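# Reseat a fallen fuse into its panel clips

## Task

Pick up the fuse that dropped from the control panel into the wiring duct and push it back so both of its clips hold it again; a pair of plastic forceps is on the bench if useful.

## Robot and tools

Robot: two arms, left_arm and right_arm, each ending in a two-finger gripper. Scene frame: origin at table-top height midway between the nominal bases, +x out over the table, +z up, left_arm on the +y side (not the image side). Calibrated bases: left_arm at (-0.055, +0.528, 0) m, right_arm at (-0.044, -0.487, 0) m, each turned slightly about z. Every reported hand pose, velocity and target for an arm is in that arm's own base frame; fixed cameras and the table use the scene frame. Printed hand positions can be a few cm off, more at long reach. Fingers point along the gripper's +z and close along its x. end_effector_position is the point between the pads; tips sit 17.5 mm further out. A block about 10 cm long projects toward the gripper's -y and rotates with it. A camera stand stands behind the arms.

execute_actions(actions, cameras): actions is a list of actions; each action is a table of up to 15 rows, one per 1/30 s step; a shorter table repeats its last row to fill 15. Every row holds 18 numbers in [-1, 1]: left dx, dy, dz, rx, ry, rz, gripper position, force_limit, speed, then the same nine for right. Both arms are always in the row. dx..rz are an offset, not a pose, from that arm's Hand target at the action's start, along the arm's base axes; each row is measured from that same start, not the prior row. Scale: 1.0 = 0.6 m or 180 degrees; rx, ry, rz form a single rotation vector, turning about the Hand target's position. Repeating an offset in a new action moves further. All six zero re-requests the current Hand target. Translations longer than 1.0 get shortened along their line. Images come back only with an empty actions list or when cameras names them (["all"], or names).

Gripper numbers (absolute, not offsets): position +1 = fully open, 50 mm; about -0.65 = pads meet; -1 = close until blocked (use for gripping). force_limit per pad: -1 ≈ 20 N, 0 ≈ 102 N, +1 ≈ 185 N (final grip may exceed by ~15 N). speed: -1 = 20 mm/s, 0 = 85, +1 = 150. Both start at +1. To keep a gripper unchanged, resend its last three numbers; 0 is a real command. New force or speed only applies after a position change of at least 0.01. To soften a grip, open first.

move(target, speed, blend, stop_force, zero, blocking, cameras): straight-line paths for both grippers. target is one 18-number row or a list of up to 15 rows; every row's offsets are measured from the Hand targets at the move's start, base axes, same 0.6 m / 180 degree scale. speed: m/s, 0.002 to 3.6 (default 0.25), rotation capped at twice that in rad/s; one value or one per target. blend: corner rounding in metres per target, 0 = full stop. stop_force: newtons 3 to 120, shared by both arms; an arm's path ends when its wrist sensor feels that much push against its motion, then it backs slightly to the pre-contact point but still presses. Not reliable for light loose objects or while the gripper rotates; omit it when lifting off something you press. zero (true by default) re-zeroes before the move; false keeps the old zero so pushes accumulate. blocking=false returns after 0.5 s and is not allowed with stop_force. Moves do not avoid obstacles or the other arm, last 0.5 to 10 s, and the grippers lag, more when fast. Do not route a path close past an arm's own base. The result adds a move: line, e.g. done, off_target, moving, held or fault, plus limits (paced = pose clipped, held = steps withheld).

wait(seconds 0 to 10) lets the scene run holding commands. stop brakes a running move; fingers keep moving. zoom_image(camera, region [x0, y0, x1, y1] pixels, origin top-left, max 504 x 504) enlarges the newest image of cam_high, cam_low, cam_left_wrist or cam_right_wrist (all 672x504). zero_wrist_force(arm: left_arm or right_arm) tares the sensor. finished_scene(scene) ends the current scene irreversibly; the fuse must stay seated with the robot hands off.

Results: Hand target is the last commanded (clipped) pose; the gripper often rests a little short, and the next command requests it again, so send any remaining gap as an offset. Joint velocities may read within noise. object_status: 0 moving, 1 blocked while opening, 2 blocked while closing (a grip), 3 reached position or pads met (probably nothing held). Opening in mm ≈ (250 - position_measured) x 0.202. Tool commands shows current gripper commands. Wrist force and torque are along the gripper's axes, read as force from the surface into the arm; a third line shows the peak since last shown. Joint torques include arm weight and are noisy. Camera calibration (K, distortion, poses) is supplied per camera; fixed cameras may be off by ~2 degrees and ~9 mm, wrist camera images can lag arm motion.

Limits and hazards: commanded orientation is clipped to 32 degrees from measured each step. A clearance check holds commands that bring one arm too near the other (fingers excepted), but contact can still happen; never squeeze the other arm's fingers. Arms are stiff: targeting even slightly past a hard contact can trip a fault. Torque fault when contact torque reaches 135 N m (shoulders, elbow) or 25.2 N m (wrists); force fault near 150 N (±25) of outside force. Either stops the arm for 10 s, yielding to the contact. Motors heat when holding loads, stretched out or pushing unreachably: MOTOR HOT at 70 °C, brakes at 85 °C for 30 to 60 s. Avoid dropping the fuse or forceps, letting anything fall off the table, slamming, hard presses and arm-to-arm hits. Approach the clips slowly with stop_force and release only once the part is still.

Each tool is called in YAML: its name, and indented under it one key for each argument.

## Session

execute_actions:
  actions: []

zoom_image:
  camera: "cam_left_wrist"
  region: [350, 0, 630, 210]

zoom_image:
  camera: "cam_high"
  region: [240, 170, 400, 340]

Scene clock: 0.00 s.
left_arm: end_effector_position=(+0.0010, -0.3235, +0.1822) position_measured=3 object_status=3 end_effector_quat_wxyz=(+0.016, +0.340, +0.927, +0.157) | right_arm: end_effector_position=(+0.4605, +0.2494, +0.3107) position_measured=3 object_status=3 end_effector_quat_wxyz=(-0.043, +0.963, +0.261, -0.044)
Joint positions: left_arm=[-2 -1.795 2.099 -1.559 -1.562 -2.87] | right_arm=[3.837 -1.649 -1.528 -1.579 1.686 1.735]
Joint velocities: within noise
Joint torques (N m): no reading
Wrist force (N): no reading
Wrist torque (N m): no reading
Wrist force, peak (N): no reading
Hand target: left_arm +0.0010, -0.3235, +0.1822; +0.016, +0.340, +0.927, +0.157 | right_arm +0.4605, +0.2494, +0.3107; -0.043, +0.963, +0.261, -0.044
Tool commands: left_gripper/position=+1.0 left_gripper/force_limit=+1.0 left_gripper/speed=+1.0 right_gripper/position=+1.0 right_gripper/force_limit=+1.0 right_gripper/speed=+1.0
camera_calibration:
cam_left_wrist: T_world_to_cam=[[-0.771054, 0.633336, 0.0660401, 0.202063], [0.525291, 0.574016, 0.628152, 0.0832806], [0.359923, 0.51903, -0.775283, 0.442561], [0, 0, 0, 1]] pos_world=[-0.0472328, -0.405481, 0.277453]
cam_right_wrist: T_world_to_cam=[[0.851492, 0.515152, -0.0978747, -0.474285], [0.522792, -0.819561, 0.234539, -0.0915791], [0.0406088, -0.250876, -0.967167, 0.472599], [0, 0, 0, 1]] pos_world=[0.432536, 0.287838, 0.43214]

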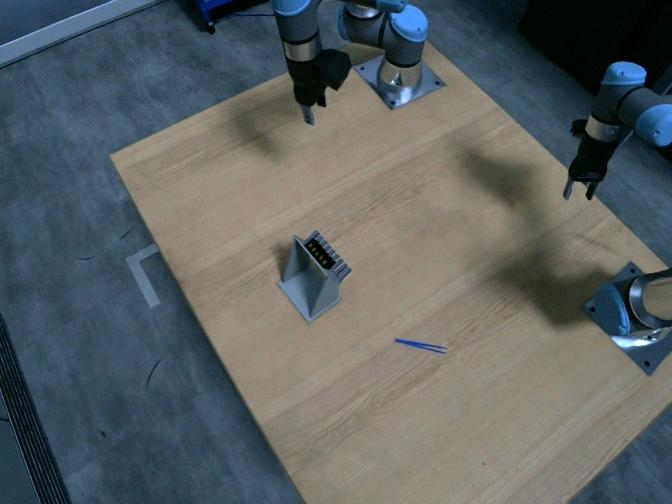

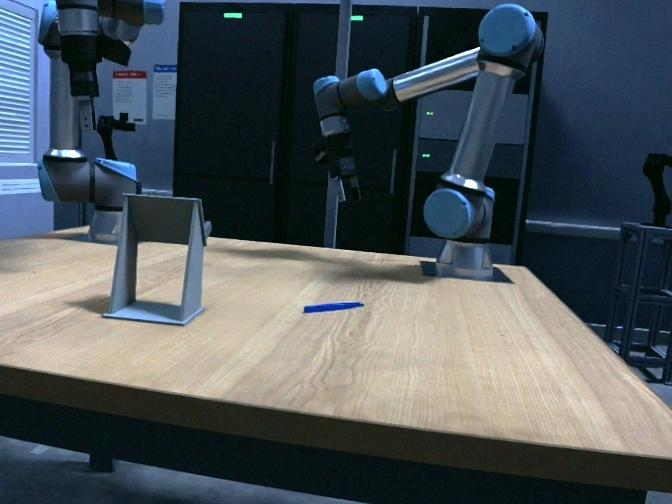

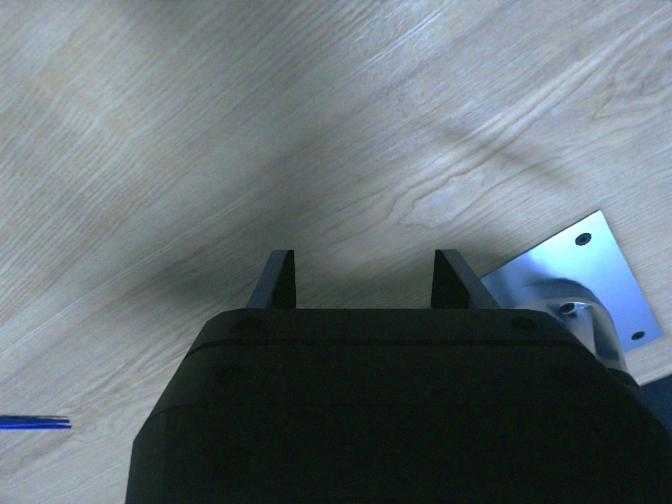

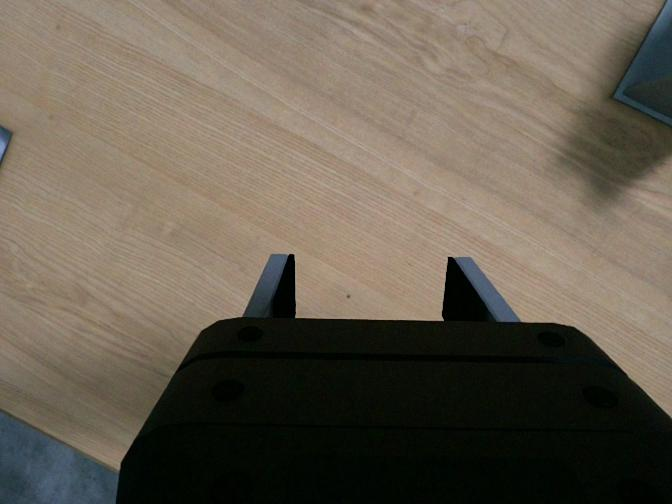

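Scaled by 1.800 from the camera's 672x504 image, which has a finer 960x720 frame.

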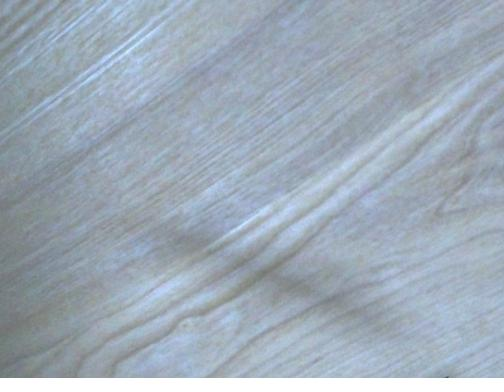

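Scaled by 2.965 from the camera's 672x504 image, which has a finer 960x720 frame.

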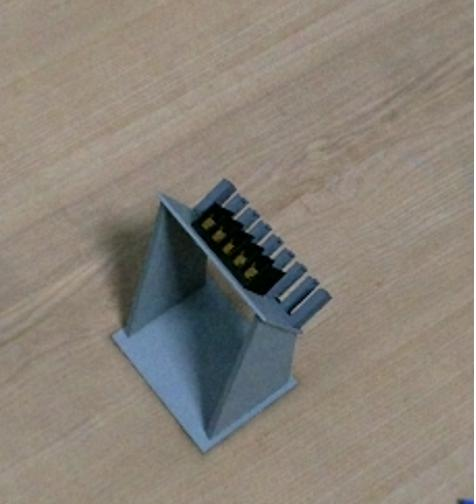

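zoom_image:
  camera: "cam_high"
  region: [380, 320, 460, 370]

zoom_image:
  camera: "cam_low"
  region: [90, 180, 230, 340]

Scaled by 6.300 from the camera's 672x504 image, which has a finer 960x720 frame.

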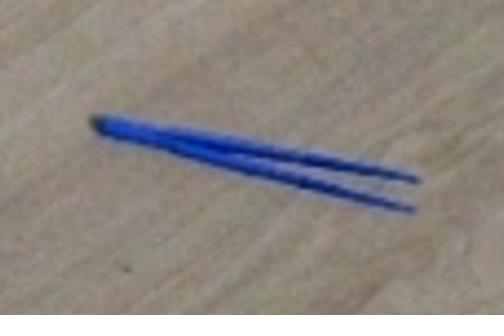

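Scaled by 3.150 from the camera's 672x504 image, which has a finer 960x720 frame.

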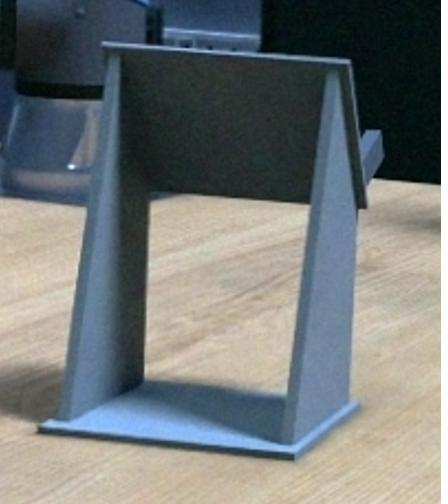

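move:
  target: [0.8512,0.0267,-0.1703,-0.0282,0.174,-0.5386,1,-1,0,0.0458,0.426,-0.1145,-0.1639,-0.4186,0.3356,1,-1,0]
  speed: 0.4
  cameras: ["cam_left_wrist","cam_right_wrist","cam_high"]

zoom_image:
  camera: "cam_right_wrist"
  region: [180, 0, 500, 240]

zoom_image:
  camera: "cam_left_wrist"
  region: [250, 0, 500, 330]

Scene clock: 69.90 s.
left_arm: end_effector_position=(+0.5117, -0.3075, +0.0800) position_measured=3 object_status=3 end_effector_quat_wxyz=(-0.082, +0.935, +0.343, -0.031) | right_arm: end_effector_position=(+0.4880, +0.5050, +0.2420) position_measured=3 object_status=3 end_effector_quat_wxyz=(+0.360, +0.528, +0.626, +0.448)
Joint positions: left_arm=[-0.773 -1.118 1.63 -1.908 -1.555 0.094] | right_arm=[4.474 -2.005 -1.982 0.134 0.546 0.659]
Joint torques (N m): left_arm=[6.87 -33.01 -31.9 -1.12 -2.07 1.4] | right_arm=[-6.96 25.4 5.79 4.24 0.1 -1.29]
Wrist force (N): left_arm=[-0.3 0.8 -0.4] | right_arm=[1.6 0.5 3.3]
Wrist torque (N m): left_arm=[-0.01 0.06 0.03] | right_arm=[0.10 -0.43 0.04]
Wrist force, peak (N): left_arm=[1.1 1.7 -0.4] | right_arm=[2.2 -0.1 4.1]
Hand target: left_arm +0.5117, -0.3075, +0.0800; -0.082, +0.935, +0.343, -0.031 | right_arm +0.4880, +0.5050, +0.2420; +0.360, +0.528, +0.626, +0.448
Off the commanded pose: left_arm 0.000 m, 0 deg | right_arm 0.000 m, 0 deg.
move: done
camera_calibration:
cam_left_wrist: T_world_to_cam=[[0.7588, 0.651272, -0.00826559, -0.178837], [0.639808, -0.742947, 0.196662, -0.559068], [0.12194, -0.154516, -0.980436, 0.10225], [0, 0, 0, 1]] pos_world=[0.480929, -0.283087, 0.208719]
cam_right_wrist: T_world_to_cam=[[-0.152302, 0.988332, 0.0020168, -0.409357], [0.00165156, -0.0017861, 0.999997, -0.22417], [0.988333, 0.152305, -0.00136026, -0.430594], [0, 0, 0, 1]] pos_world=[0.363594, 0.469762, 0.22441]
Images, in order (width x height): cam_high 672x504, cam_left_wrist 672x504, cam_right_wrist 672x504.

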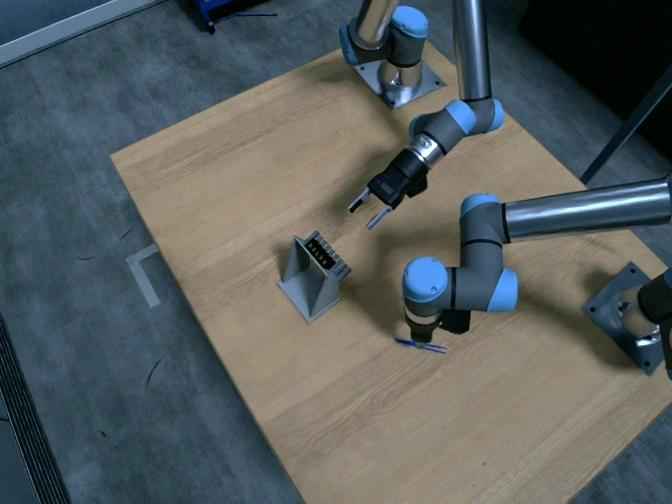

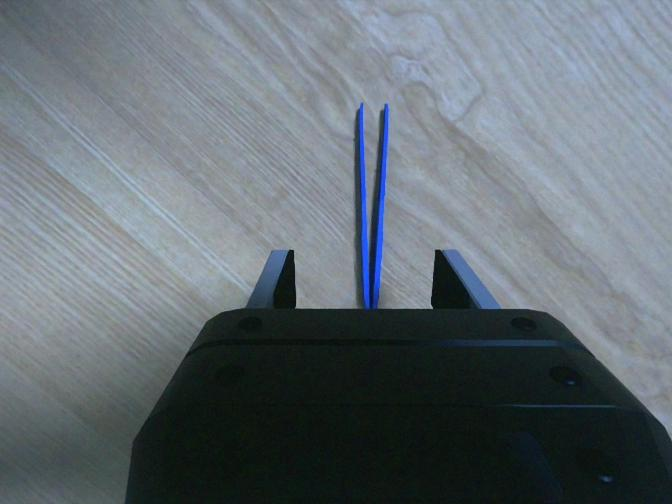

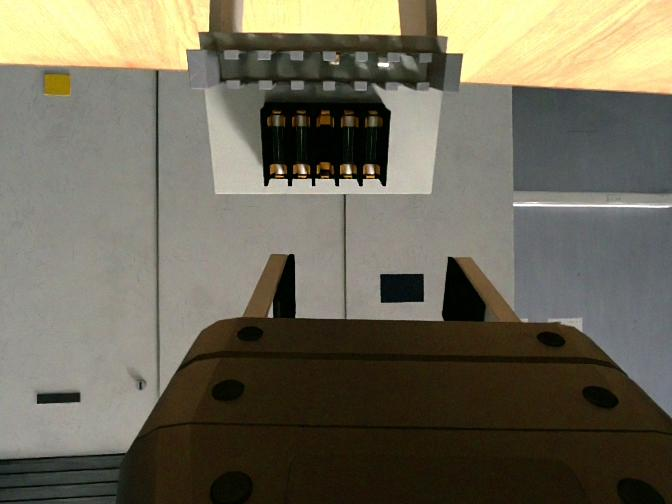

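Scaled by 1.575 from the camera's 672x504 image, which has a finer 960x720 frame.

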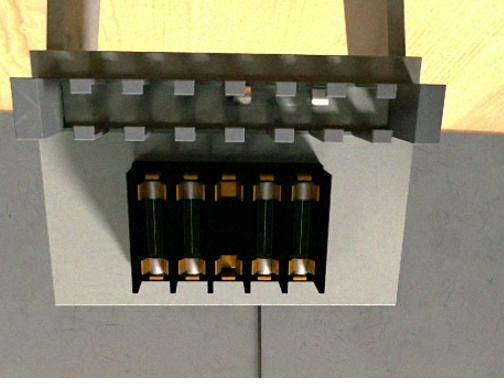

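Scaled by 1.527 from the camera's 672x504 image, which has a finer 960x720 frame.

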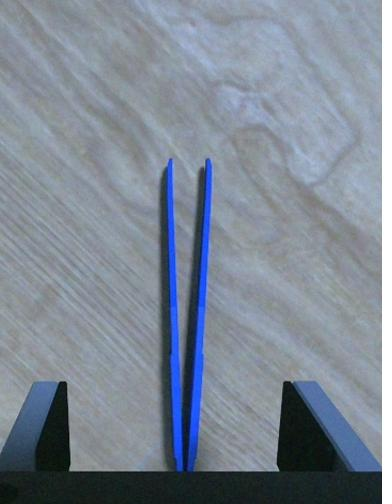

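move:
  target: [0.0035,0.0138,-0.0833,0,0,0,1,-1,0,0.0287,-0.1055,-0.0202,-0.0339,0.0585,0.2358,1,-1,0]
  speed: 0.15

move:
  target: [0,0,-0.03,0,0,0,1,-1,0,0,0,0,0,0,0,1,-1,0]
  speed: 0.012
  stop_force: 4
  cameras: ["cam_left_wrist","cam_right_wrist"]

Scene clock: 117.03 s.
left_arm: end_effector_position=(+0.5138, -0.2992, +0.0300) position_measured=3 object_status=3 end_effector_quat_wxyz=(-0.082, +0.935, +0.343, -0.031) | right_arm: end_effector_position=(+0.5052, +0.4417, +0.2299) position_measured=3 object_status=3 end_effector_quat_wxyz=(+0.143, +0.284, +0.826, +0.465)
Joint positions: left_arm=[-0.762 -1.059 1.688 -2.025 -1.553 0.105] | right_arm=[4.049 -1.859 -2.11 0.273 1.599 0.016]
Joint torques (N m): left_arm=[7.17 -34.52 -14.22 -4.15 2.65 1.23] | right_arm=[-7.01 19.32 33.53 2.03 1.28 -1.25]
Wrist force (N): left_arm=[-0.2 0.4 -0.5] | right_arm=[1.4 0.3 2.5]
Wrist torque (N m): left_arm=[-0.07 0.04 0.03] | right_arm=[0.03 -0.38 0.06]
Wrist force, peak (N): left_arm=[-0.3 0.5 -0.6] | right_arm=[2.0 0.3 3.5]
Hand target: left_arm +0.5138, -0.2992, +0.0300; -0.082, +0.935, +0.343, -0.031 | right_arm +0.5052, +0.4417, +0.2299; +0.143, +0.284, +0.826, +0.465
Off the commanded pose: left_arm 0.000 m, 0 deg | right_arm 0.000 m, 0 deg.
move: done

Scene clock: 119.17 s.
left_arm: end_effector_position=(+0.5138, -0.2992, +0.0205) position_measured=3 object_status=3 end_effector_quat_wxyz=(-0.082, +0.935, +0.343, -0.031) | right_arm: end_effector_position=(+0.5052, +0.4417, +0.2299) position_measured=3 object_status=3 end_effector_quat_wxyz=(+0.143, +0.284, +0.826, +0.465)
Joint positions: left_arm=[-0.761 -1.046 1.696 -2.046 -1.553 0.105] | right_arm=[4.049 -1.859 -2.109 0.273 1.599 0.016]
Joint torques (N m): left_arm=[5.78 -58.74 -28.91 -1.3 2.36 1.32] | right_arm=[-7.02 20.14 34.01 1.97 1.35 -1.36]
Wrist force (N): left_arm=[-0.4 1.1 -2.0] | right_arm=[1.5 0.1 2.6]
Wrist torque (N m): left_arm=[-0.02 0.13 0.04] | right_arm=[0.02 -0.40 0.06]
Wrist force, peak (N): left_arm=[-4.3 -15.6 -29.1] | right_arm=[1.4 0.1 3.2]
Hand target: left_arm +0.5138, -0.2992, +0.0205; -0.082, +0.935, +0.343, -0.031 (not the last commanded pose) | right_arm +0.5052, +0.4417, +0.2299; +0.143, +0.284, +0.826, +0.465
Off the commanded pose: left_arm 0.008 m, 0 deg | right_arm 0.000 m, 0 deg.
move: contact (left_arm)
camera_calibration:
cam_left_wrist: T_world_to_cam=[[0.758799, 0.651273, -0.00826586, -0.186327], [0.639809, -0.742946, 0.196662, -0.542544], [0.12194, -0.154516, -0.980436, 0.0449408], [0, 0, 0, 1]] pos_world=[0.483029, -0.274787, 0.149219]
cam_right_wrist: T_world_to_cam=[[-0.780913, 0.624637, 0.00191614, 0.133981], [0.130999, 0.160773, 0.978259, -0.344404], [0.610749, 0.764187, -0.207377, -0.470147], [0, 0, 0, 1]] pos_world=[0.436885, 0.330961, 0.239162]
Images, in order (width x height): cam_left_wrist 672x504, cam_right_wrist 672x504.

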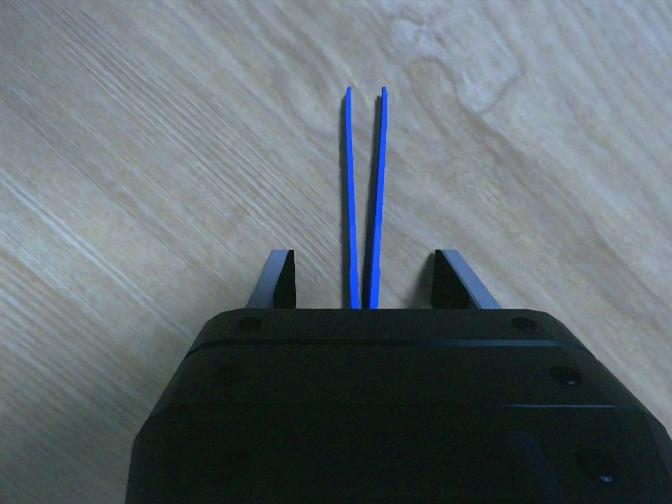

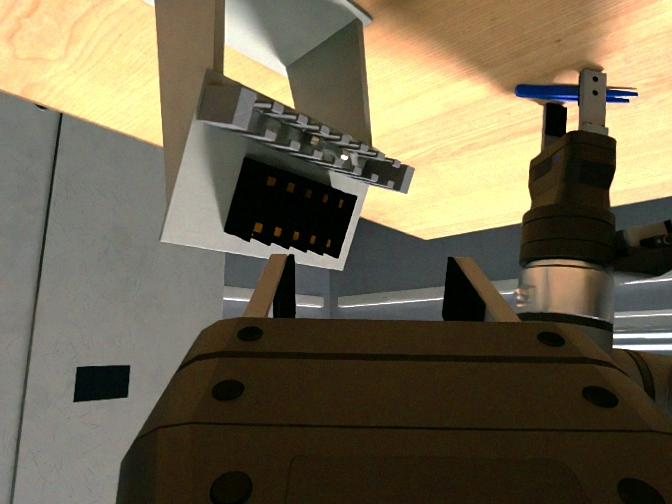

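zoom_image:
  camera: "cam_left_wrist"
  region: [260, 60, 470, 330]

zoom_image:
  camera: "cam_right_wrist"
  region: [500, 50, 650, 150]

Scaled by 1.867 from the camera's 672x504 image, which has a finer 960x720 frame.

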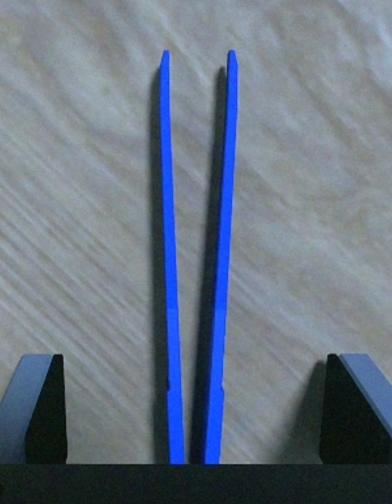

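Scaled by 3.360 from the camera's 672x504 image, which has a finer 960x720 frame.

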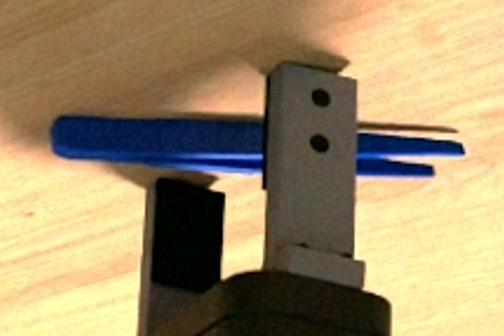

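execute_actions:
  actions:
    - [[0,0,0.0012,0,0,0,1,-1,-0.5,0,0,0,0,0,0,1,-1,0]]
    - [[0,0,0,0,0,0,-0.3,-1,-0.5,0,0,0,0,0,0,1,-1,0]]
    - [[0,0,0,0,0,0,-0.4,-1,-1,0,0,0,0,0,0,1,-1,0]]
    - [[0,0,0,0,0,0,-0.4,-1,-1,0,0,0,0,0,0,1,-1,0]]
  cameras: ["cam_left_wrist"]

zoom_image:
  camera: "cam_right_wrist"
  region: [190, 80, 430, 260]

Scene clock: 141.83 s.
left_arm: end_effector_position=(+0.5138, -0.2992, +0.0212) position_measured=212 object_status=3 end_effector_quat_wxyz=(-0.082, +0.935, +0.343, -0.031) | right_arm: end_effector_position=(+0.5052, +0.4417, +0.2299) position_measured=3 object_status=3 end_effector_quat_wxyz=(+0.143, +0.284, +0.826, +0.465)
Joint positions: left_arm=[-0.761 -1.047 1.695 -2.045 -1.553 0.105] | right_arm=[4.049 -1.859 -2.109 0.273 1.599 0.016]
Joint torques (N m): left_arm=[-2.17 -59.16 -29.7 -1.16 0.72 1.17] | right_arm=[-7.59 19.7 33.74 2.08 1.38 -1.27]
Wrist force (N): left_arm=[-0.4 0.7 -0.2] | right_arm=[1.6 0.6 3.0]
Wrist torque (N m): left_arm=[-0.02 0.08 0.03] | right_arm=[0.08 -0.41 0.06]
Wrist force, peak (N): left_arm=[-0.3 1.4 -1.9] | right_arm=[1.9 0.4 3.0]
Hand target: left_arm +0.5138, -0.2992, +0.0212; -0.082, +0.935, +0.343, -0.031 | right_arm +0.5052, +0.4417, +0.2299; +0.143, +0.284, +0.826, +0.465
Off the commanded pose: left_arm 0.000 m, 0 deg | right_arm 0.000 m, 0 deg.
Step readings (end_effector_position of left_arm | right_arm):
0: (+0.5138, -0.2992, +0.0205) | (+0.5052, +0.4417, +0.2299)
1: (+0.5138, -0.2992, +0.0205) | (+0.5052, +0.4417, +0.2299)
2: (+0.5138, -0.2993, +0.0206) | (+0.5052, +0.4417, +0.2299)
4: (+0.5138, -0.2993, +0.0209) | (+0.5052, +0.4417, +0.2299)
8: (+0.5138, -0.2992, +0.0212) | (+0.5052, +0.4417, +0.2299)
15: (+0.5138, -0.2992, +0.0212) | (+0.5052, +0.4417, +0.2299)
16: (+0.5138, -0.2992, +0.0212) | (+0.5052, +0.4417, +0.2299)
17: (+0.5138, -0.2992, +0.0212) | (+0.5052, +0.4417, +0.2299)
19: (+0.5138, -0.2992, +0.0212) | (+0.5052, +0.4417, +0.2299)
23: (+0.5138, -0.2992, +0.0212) | (+0.5052, +0.4417, +0.2299)
30: (+0.5138, -0.2992, +0.0212) | (+0.5052, +0.4417, +0.2299)
31: (+0.5138, -0.2992, +0.0212) | (+0.5052, +0.4417, +0.2299)
32: (+0.5138, -0.2992, +0.0212) | (+0.5052, +0.4417, +0.2299)
34: (+0.5138, -0.2992, +0.0212) | (+0.5052, +0.4417, +0.2299)
38: (+0.5138, -0.2992, +0.0212) | (+0.5052, +0.4417, +0.2299)
45: (+0.5138, -0.2992, +0.0212) | (+0.5052, +0.4417, +0.2299)
46: (+0.5138, -0.2992, +0.0212) | (+0.5052, +0.4417, +0.2299)
47: (+0.5138, -0.2992, +0.0212) | (+0.5052, +0.4417, +0.2299)
49: (+0.5138, -0.2992, +0.0212) | (+0.5052, +0.4417, +0.2299)
53: (+0.5138, -0.2992, +0.0212) | (+0.5052, +0.4417, +0.2299)
60: (+0.5138, -0.2992, +0.0212) | (+0.5052, +0.4417, +0.2299)
camera_calibration:
cam_left_wrist: T_world_to_cam=[[0.758799, 0.651273, -0.00826586, -0.186321], [0.639809, -0.742946, 0.196662, -0.542681], [0.12194, -0.154516, -0.980436, 0.0456271], [0, 0, 0, 1]] pos_world=[0.483029, -0.274787, 0.149919]
Images, in order (width x height): cam_left_wrist 672x504.

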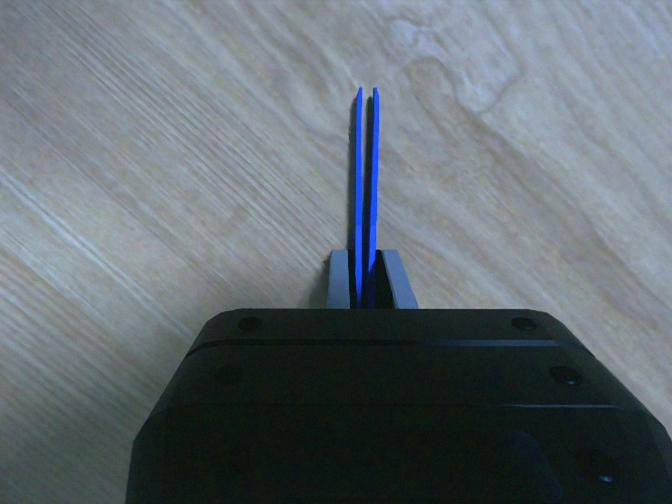

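This scene's latest camera images include none from cam_right_wrist. They are from: cam_left_wrist. cam_right_wrist's image comes with the result of a call that names it in "cameras".

move:
  target:
    - [0,0,0.1,0,0,0,-0.4,-1,-1,0,0,0,0,0,0,1,-1,0]
    - [-0.1397,-0.2013,0.3313,-0.3381,-0.4448,-0.4336,-0.4,-1,-1,0,0,0,0,0,0,1,-1,0]
    - [-0.1278,-0.4073,0.2972,-0.3381,-0.4448,-0.4336,-0.4,-1,-1,0,0,0,0,0,0,1,-1,0]
    - [-0.0533,-0.4052,0.26,-0.3381,-0.4448,-0.4336,-0.4,-1,-1,0,0,0,0,0,0,1,-1,0]
  speed: [0.1,0.4,0.2,0.1]
  blend: [0.02,0.02,0.01,0]
  cameras: ["cam_left_wrist","cam_right_wrist"]

zoom_image:
  camera: "cam_right_wrist"
  region: [260, 80, 450, 220]

zoom_image:
  camera: "cam_left_wrist"
  region: [300, 0, 440, 120]

Scene clock: 183.97 s.
left_arm: end_effector_position=(+0.4817, -0.5424, +0.1773) position_measured=212 object_status=3 end_effector_quat_wxyz=(+0.541, +0.656, -0.329, +0.412) | right_arm: end_effector_position=(+0.5052, +0.4417, +0.2299) position_measured=3 object_status=3 end_effector_quat_wxyz=(+0.143, +0.284, +0.826, +0.465)
Joint positions: left_arm=[-0.846 -0.733 1.83 -4.15 -2.108 1.161] | right_arm=[4.049 -1.859 -2.109 0.273 1.599 0.016]
Joint torques (N m): left_arm=[8.6 -38.03 -21.85 -0.78 -2.32 1.43] | right_arm=[-6.41 19.97 32.49 2.18 1.39 -1.19]
Wrist force (N): left_arm=[-1.1 1.4 1.5] | right_arm=[1.4 0.3 2.4]
Wrist torque (N m): left_arm=[0.10 0.34 -0.01] | right_arm=[0.04 -0.39 0.07]
Wrist force, peak (N): left_arm=[-1.4 2.6 3.1] | right_arm=[1.8 0.4 3.0]
Hand target: left_arm +0.4818, -0.5424, +0.1772; +0.541, +0.656, -0.329, +0.412 | right_arm +0.5052, +0.4417, +0.2299; +0.143, +0.284, +0.826, +0.465
Off the commanded pose: left_arm 0.000 m, 0 deg | right_arm 0.000 m, 0 deg.
move: done
camera_calibration:
cam_left_wrist: T_world_to_cam=[[0.451043, 0.00712756, 0.892474, -0.363162], [-0.879782, 0.171774, 0.443257, 0.450975], [-0.150144, -0.985111, 0.083748, -0.343022], [0, 0, 0, 1]] pos_world=[0.509059, -0.412792, 0.152942]
cam_right_wrist: T_world_to_cam=[[-0.780913, 0.624637, 0.00191614, 0.133981], [0.130999, 0.160773, 0.978259, -0.344404], [0.610749, 0.764187, -0.207377, -0.470147], [0, 0, 0, 1]] pos_world=[0.436885, 0.330961, 0.239162]
Images, in order (width x height): cam_left_wrist 672x504, cam_right_wrist 672x504.

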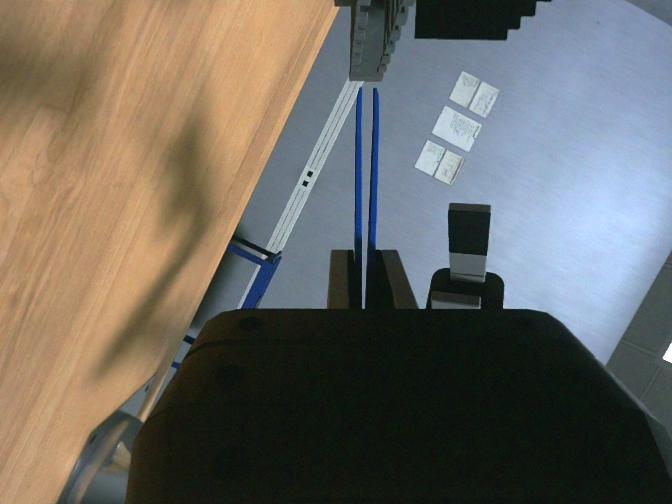

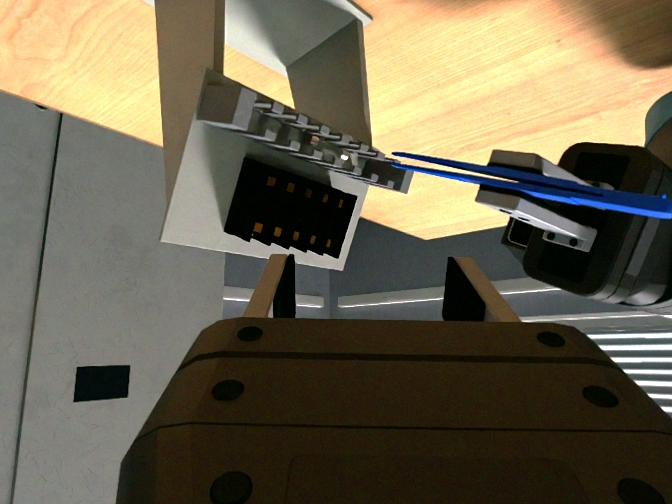

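Scaled by 2.653 from the camera's 672x504 image, which has a finer 960x720 frame.

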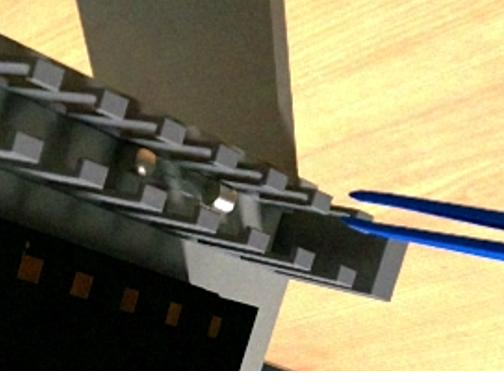

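Scaled by 3.600 from the camera's 672x504 image, which has a finer 960x720 frame.

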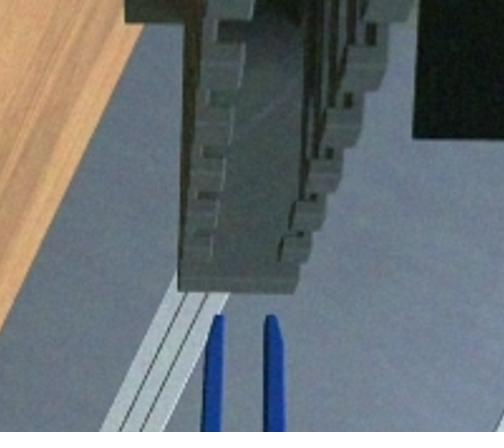

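move:
  target: [0.0271,0.0124,-0.0128,0,0,-0.0072,-0.315,-1,-1,0,0,0,0,0,0,1,-1,0]
  speed: 0.06
  cameras: ["cam_left_wrist","cam_right_wrist"]

zoom_image:
  camera: "cam_right_wrist"
  region: [290, 100, 410, 190]

zoom_image:
  camera: "cam_left_wrist"
  region: [300, 0, 440, 120]

Scene clock: 234.13 s.
left_arm: end_effector_position=(+0.4980, -0.5349, +0.1696) position_measured=200 object_status=3 end_effector_quat_wxyz=(+0.545, +0.652, -0.336, +0.406) | right_arm: end_effector_position=(+0.5052, +0.4417, +0.2299) position_measured=3 object_status=3 end_effector_quat_wxyz=(+0.143, +0.284, +0.826, +0.465)
Joint positions: left_arm=[-0.803 -0.7 1.783 -4.132 -2.173 1.168] | right_arm=[4.049 -1.859 -2.109 0.273 1.599 0.016]
Joint torques (N m): left_arm=[8.19 -39.32 -22.65 -0.81 -2.12 1.33] | right_arm=[-7.2 19.9 32.82 2.14 1.35 -1.06]
Wrist force (N): left_arm=[-0.8 1.3 1.6] | right_arm=[1.4 0.5 2.9]
Wrist torque (N m): left_arm=[0.09 0.30 -0.01] | right_arm=[0.07 -0.38 0.06]
Wrist force, peak (N): left_arm=[-1.1 1.8 1.9] | right_arm=[1.7 0.5 3.0]
Hand target: left_arm +0.4981, -0.5349, +0.1696; +0.545, +0.652, -0.336, +0.406 | right_arm +0.5052, +0.4417, +0.2299; +0.143, +0.284, +0.826, +0.465
Off the commanded pose: left_arm 0.000 m, 0 deg | right_arm 0.000 m, 0 deg.
move: done
camera_calibration:
cam_left_wrist: T_world_to_cam=[[0.451112, -0.00303287, 0.892462, -0.369126], [-0.875681, 0.191535, 0.44328, 0.475919], [-0.172283, -0.981481, 0.0837481, -0.319729], [0, 0, 0, 1]] pos_world=[0.528186, -0.406082, 0.145242]
cam_right_wrist: T_world_to_cam=[[-0.780913, 0.624637, 0.00191614, 0.133981], [0.130999, 0.160773, 0.978259, -0.344404], [0.610749, 0.764187, -0.207377, -0.470147], [0, 0, 0, 1]] pos_world=[0.436885, 0.330961, 0.239162]
Images, in order (width x height): cam_left_wrist 672x504, cam_right_wrist 672x504.

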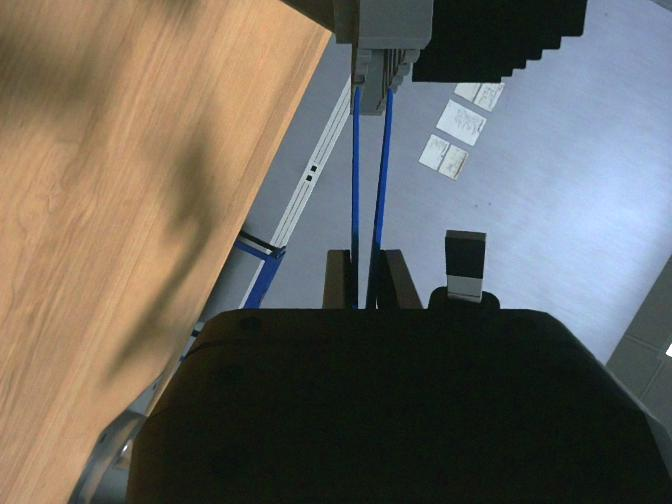

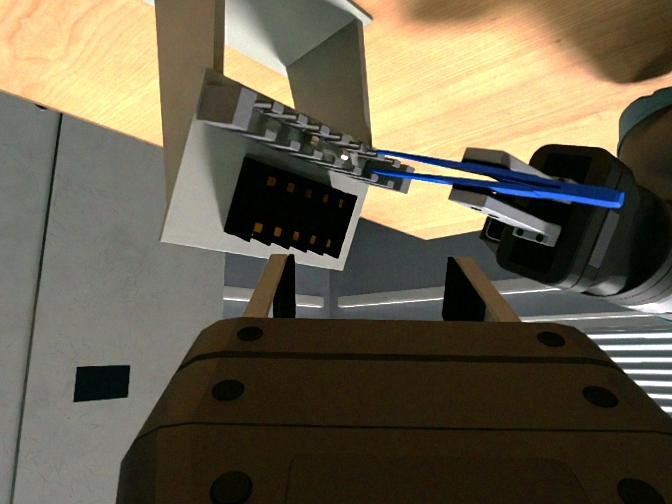

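Scaled by 4.200 from the camera's 672x504 image, which has a finer 960x720 frame.

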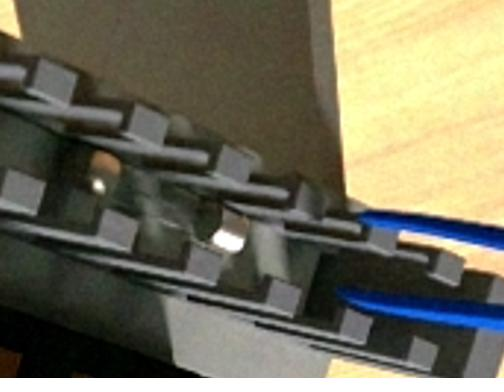

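Scaled by 3.600 from the camera's 672x504 image, which has a finer 960x720 frame.

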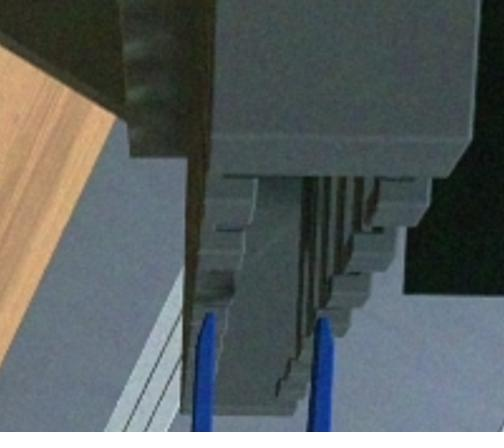

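wait:
  seconds: 0
  cameras: ["cam_left_wrist","cam_right_wrist"]

zoom_image:
  camera: "cam_right_wrist"
  region: [270, 80, 430, 200]

zoom_image:
  camera: "cam_left_wrist"
  region: [290, 0, 450, 120]

Scene clock: 269.50 s.
left_arm: end_effector_position=(+0.4981, -0.5349, +0.1696) position_measured=200 object_status=3 end_effector_quat_wxyz=(+0.545, +0.652, -0.336, +0.406) | right_arm: end_effector_position=(+0.5052, +0.4417, +0.2299) position_measured=3 object_status=3 end_effector_quat_wxyz=(+0.143, +0.284, +0.826, +0.465)
Joint positions: left_arm=[-0.803 -0.7 1.783 -4.132 -2.173 1.168] | right_arm=[4.049 -1.859 -2.109 0.273 1.599 0.016]
Joint torques (N m): left_arm=[7.35 -38.21 -21.89 -1.05 -2.2 1.42] | right_arm=[-7.15 19.88 32.32 2.19 1.35 -1.02]
Wrist force (N): left_arm=[-0.9 1.4 1.5] | right_arm=[1.7 0.1 2.8]
Wrist torque (N m): left_arm=[0.10 0.31 -0.01] | right_arm=[0.01 -0.43 0.07]
Wrist force, peak (N): left_arm=[-0.8 1.7 1.8] | right_arm=[1.5 0.4 3.2]
Hand target: left_arm +0.4981, -0.5349, +0.1696; +0.545, +0.652, -0.336, +0.406 | right_arm +0.5052, +0.4417, +0.2299; +0.143, +0.284, +0.826, +0.465
Tool commands: left_gripper/position=-0.315 left_gripper/force_limit=-1.0 left_gripper/speed=-1.0 right_gripper/position=+1.0 right_gripper/force_limit=-1.0 right_gripper/speed=+0.0
Off the commanded pose: left_arm 0.000 m, 0 deg | right_arm 0.000 m, 0 deg.
camera_calibration:
cam_left_wrist: T_world_to_cam=[[0.451105, -0.0030771, 0.892466, -0.369185], [-0.875665, 0.191622, 0.443273, 0.476034], [-0.17238, -0.981464, 0.0837469, -0.319653], [0, 0, 0, 1]] pos_world=[0.528286, -0.406082, 0.145242]
cam_right_wrist: T_world_to_cam=[[-0.780913, 0.624637, 0.00191614, 0.133981], [0.130999, 0.160773, 0.978259, -0.344404], [0.610749, 0.764187, -0.207377, -0.470147], [0, 0, 0, 1]] pos_world=[0.436885, 0.330961, 0.239162]
Images, in order (width x height): cam_left_wrist 672x504, cam_right_wrist 672x504.

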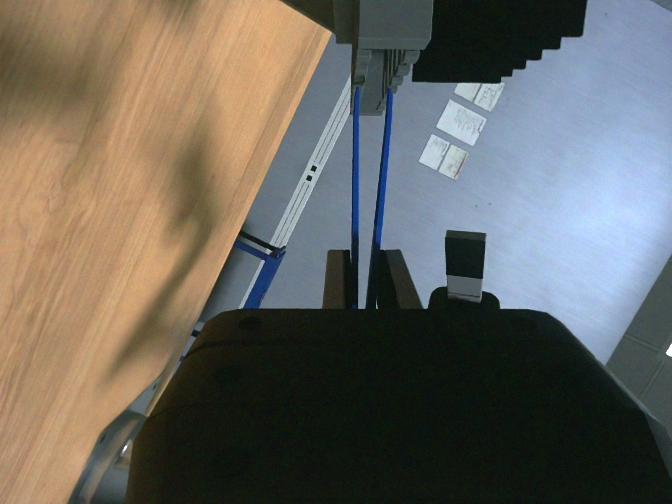

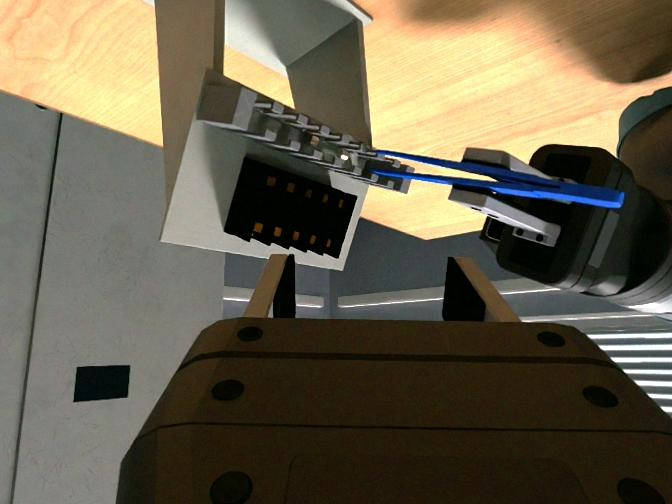

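Scaled by 3.150 from the camera's 672x504 image, which has a finer 960x720 frame.

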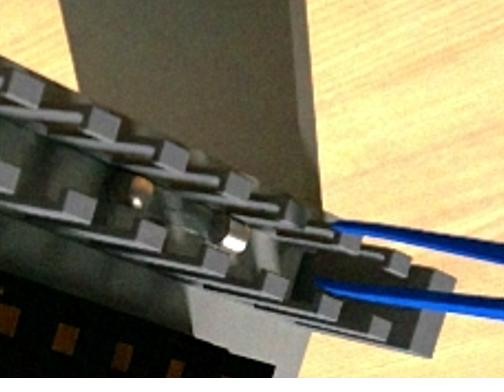

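Scaled by 3.150 from the camera's 672x504 image, which has a finer 960x720 frame.

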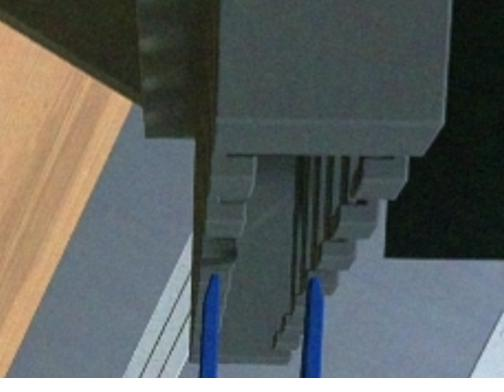

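zoom_image:
  camera: "cam_right_wrist"
  region: [190, 60, 310, 150]

zoom_image:
  camera: "cam_right_wrist"
  region: [300, 110, 420, 200]

Scaled by 4.200 from the camera's 672x504 image, which has a finer 960x720 frame.

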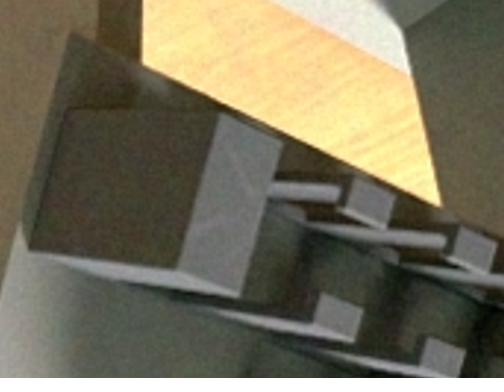

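Scaled by 4.200 from the camera's 672x504 image, which has a finer 960x720 frame.

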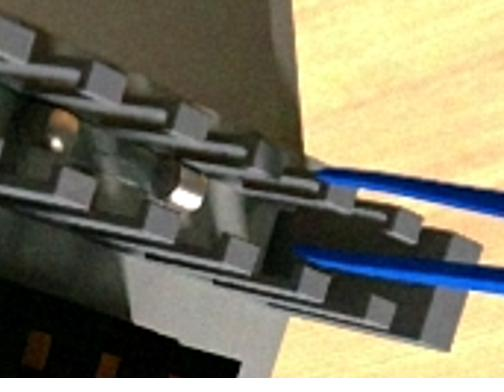

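move:
  target:
    - [-0.0016,0,-0.0033,0,0,0,-0.315,-1,-1,0,0,0,0,0,0,1,-1,0]
    - [0.0164,0.0001,-0.0123,0,0,0,-0.315,-1,-1,0,0,0,0,0,0,1,-1,0]
  speed: 0.03
  stop_force: 3
  cameras: ["cam_left_wrist","cam_right_wrist"]

zoom_image:
  camera: "cam_right_wrist"
  region: [300, 100, 420, 190]

zoom_image:
  camera: "cam_left_wrist"
  region: [310, 20, 430, 110]

Scene clock: 299.40 s.
left_arm: end_effector_position=(+0.5079, -0.5349, +0.1622) position_measured=200 object_status=3 end_effector_quat_wxyz=(+0.545, +0.652, -0.336, +0.406) | right_arm: end_effector_position=(+0.5052, +0.4417, +0.2299) position_measured=3 object_status=3 end_effector_quat_wxyz=(+0.143, +0.284, +0.826, +0.465)
Joint positions: left_arm=[-0.789 -0.675 1.753 -4.126 -2.186 1.169] | right_arm=[4.049 -1.859 -2.109 0.273 1.599 0.016]
Joint torques (N m): left_arm=[6.57 -39.89 -22.65 -0.88 -2.3 1.31] | right_arm=[-7.16 19.82 32.38 2.28 1.28 -1.09]
Wrist force (N): left_arm=[-1.1 1.4 1.8] | right_arm=[1.4 0.5 2.3]
Wrist torque (N m): left_arm=[0.12 0.34 0.00] | right_arm=[0.08 -0.38 0.06]
Wrist force, peak (N): left_arm=[-1.2 1.9 1.6] | right_arm=[1.9 0.1 3.0]
Hand target: left_arm +0.5079, -0.5349, +0.1622; +0.545, +0.652, -0.336, +0.406 | right_arm +0.5052, +0.4417, +0.2299; +0.143, +0.284, +0.826, +0.465
Off the commanded pose: left_arm 0.000 m, 0 deg | right_arm 0.000 m, 0 deg.
move: done
camera_calibration:
cam_left_wrist: T_world_to_cam=[[0.451105, -0.0030771, 0.892466, -0.367002], [-0.875665, 0.191622, 0.443273, 0.487877], [-0.17238, -0.981464, 0.0837469, -0.317246], [0, 0, 0, 1]] pos_world=[0.538086, -0.405982, 0.137842]
cam_right_wrist: T_world_to_cam=[[-0.780913, 0.624637, 0.00191614, 0.133981], [0.130999, 0.160773, 0.978259, -0.344404], [0.610749, 0.764187, -0.207377, -0.470147], [0, 0, 0, 1]] pos_world=[0.436885, 0.330961, 0.239162]
Images, in order (width x height): cam_left_wrist 672x504, cam_right_wrist 672x504.

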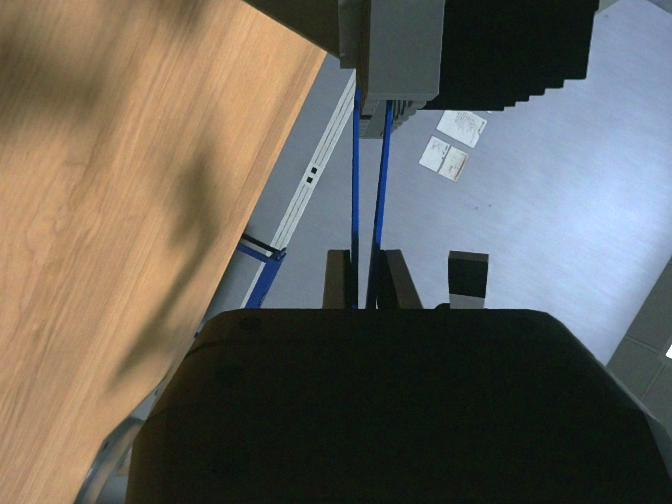

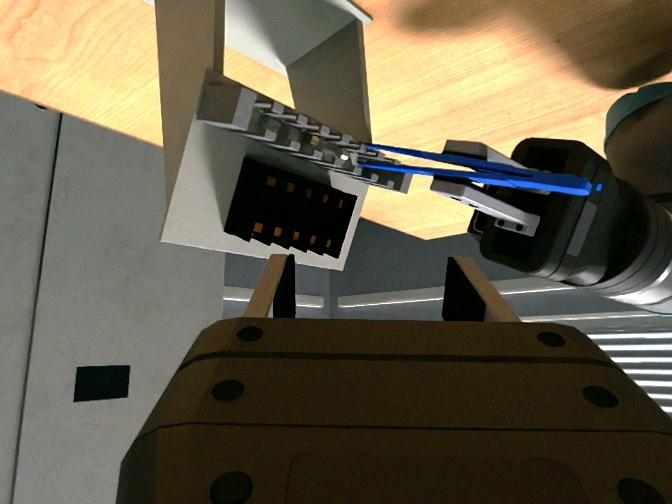

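Scaled by 4.200 from the camera's 672x504 image, which has a finer 960x720 frame.

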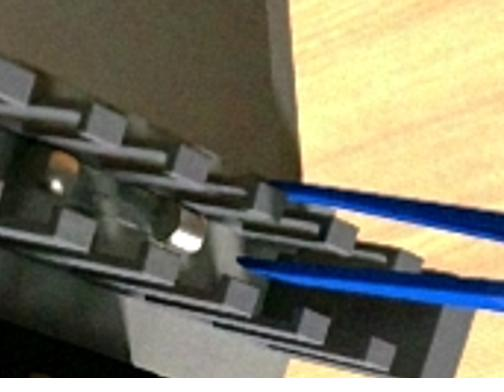

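Scaled by 4.200 from the camera's 672x504 image, which has a finer 960x720 frame.

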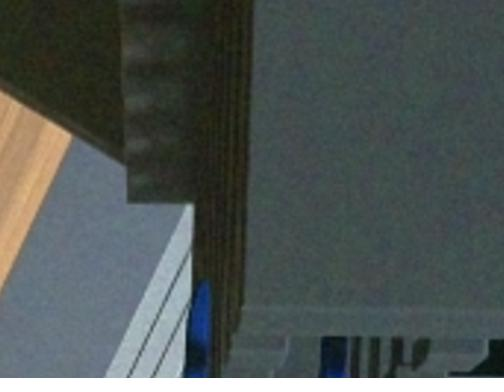

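move:
  target:
    - [0.0007,0,0.0014,0,0,0,-0.315,-1,-1,0,0,0,0,0,0,1,-1,0]
    - [0.0186,0.0001,-0.0075,0,0,0,-0.315,-1,-1,0,0,0,0,0,0,1,-1,0]
  speed: 0.03
  stop_force: 3
  cameras: ["cam_left_wrist","cam_right_wrist"]

zoom_image:
  camera: "cam_right_wrist"
  region: [300, 100, 420, 190]

zoom_image:
  camera: "cam_left_wrist"
  region: [310, 40, 430, 130]

Scene clock: 318.50 s.
left_arm: end_effector_position=(+0.5191, -0.5348, +0.1577) position_measured=200 object_status=3 end_effector_quat_wxyz=(+0.545, +0.652, -0.336, +0.406) | right_arm: end_effector_position=(+0.5052, +0.4417, +0.2299) position_measured=3 object_status=3 end_effector_quat_wxyz=(+0.143, +0.284, +0.826, +0.465)
Joint positions: left_arm=[-0.774 -0.654 1.719 -4.112 -2.201 1.171] | right_arm=[4.049 -1.859 -2.109 0.273 1.599 0.016]
Joint torques (N m): left_arm=[7.52 -41.14 -22.47 -0.81 -2.28 1.31] | right_arm=[-6.92 19.59 32.6 2.4 1.3 -0.98]
Wrist force (N): left_arm=[-0.9 1.4 1.6] | right_arm=[1.2 0.4 2.7]
Wrist torque (N m): left_arm=[0.12 0.31 0.00] | right_arm=[0.06 -0.34 0.07]
Wrist force, peak (N): left_arm=[-1.1 1.4 2.0] | right_arm=[1.8 0.2 3.0]
Hand target: left_arm +0.5191, -0.5348, +0.1577; +0.545, +0.652, -0.336, +0.406 | right_arm +0.5052, +0.4417, +0.2299; +0.143, +0.284, +0.826, +0.465
Off the commanded pose: left_arm 0.000 m, 0 deg | right_arm 0.000 m, 0 deg.
move: done
camera_calibration:
cam_left_wrist: T_world_to_cam=[[0.451105, -0.0030771, 0.892466, -0.368038], [-0.875665, 0.191622, 0.443273, 0.499679], [-0.17238, -0.981464, 0.0837469, -0.314938], [0, 0, 0, 1]] pos_world=[0.549286, -0.405982, 0.133342]
cam_right_wrist: T_world_to_cam=[[-0.780913, 0.624637, 0.00191614, 0.133981], [0.130999, 0.160773, 0.978259, -0.344404], [0.610749, 0.764187, -0.207377, -0.470147], [0, 0, 0, 1]] pos_world=[0.436885, 0.330961, 0.239162]
Images, in order (width x height): cam_left_wrist 672x504, cam_right_wrist 672x504.

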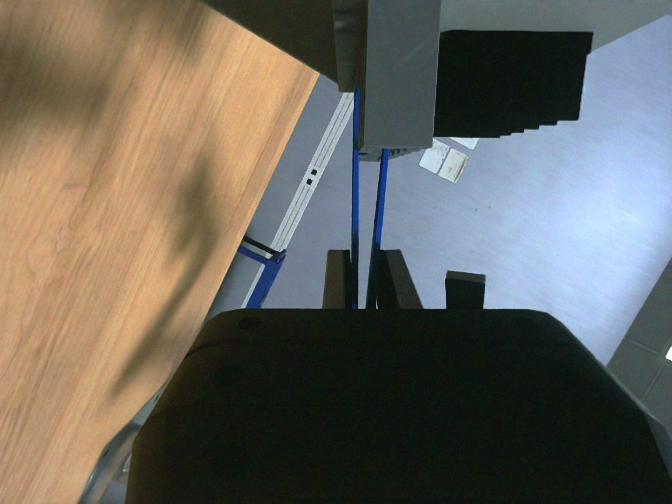

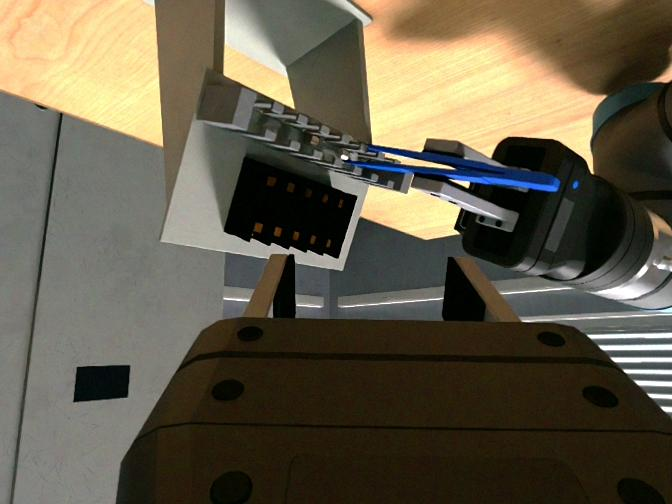

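Scaled by 4.200 from the camera's 672x504 image, which has a finer 960x720 frame.

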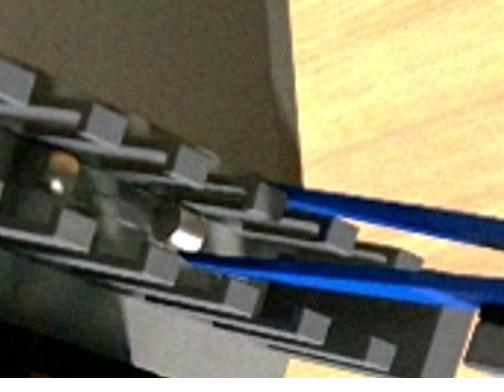

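Scaled by 4.200 from the camera's 672x504 image, which has a finer 960x720 frame.

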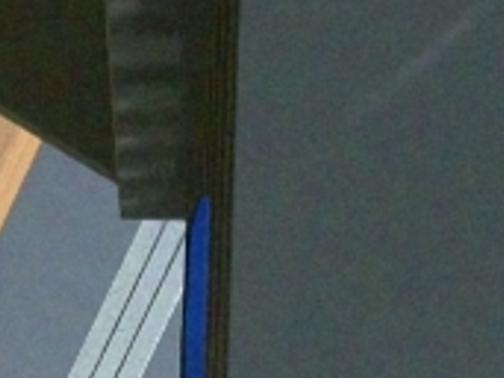

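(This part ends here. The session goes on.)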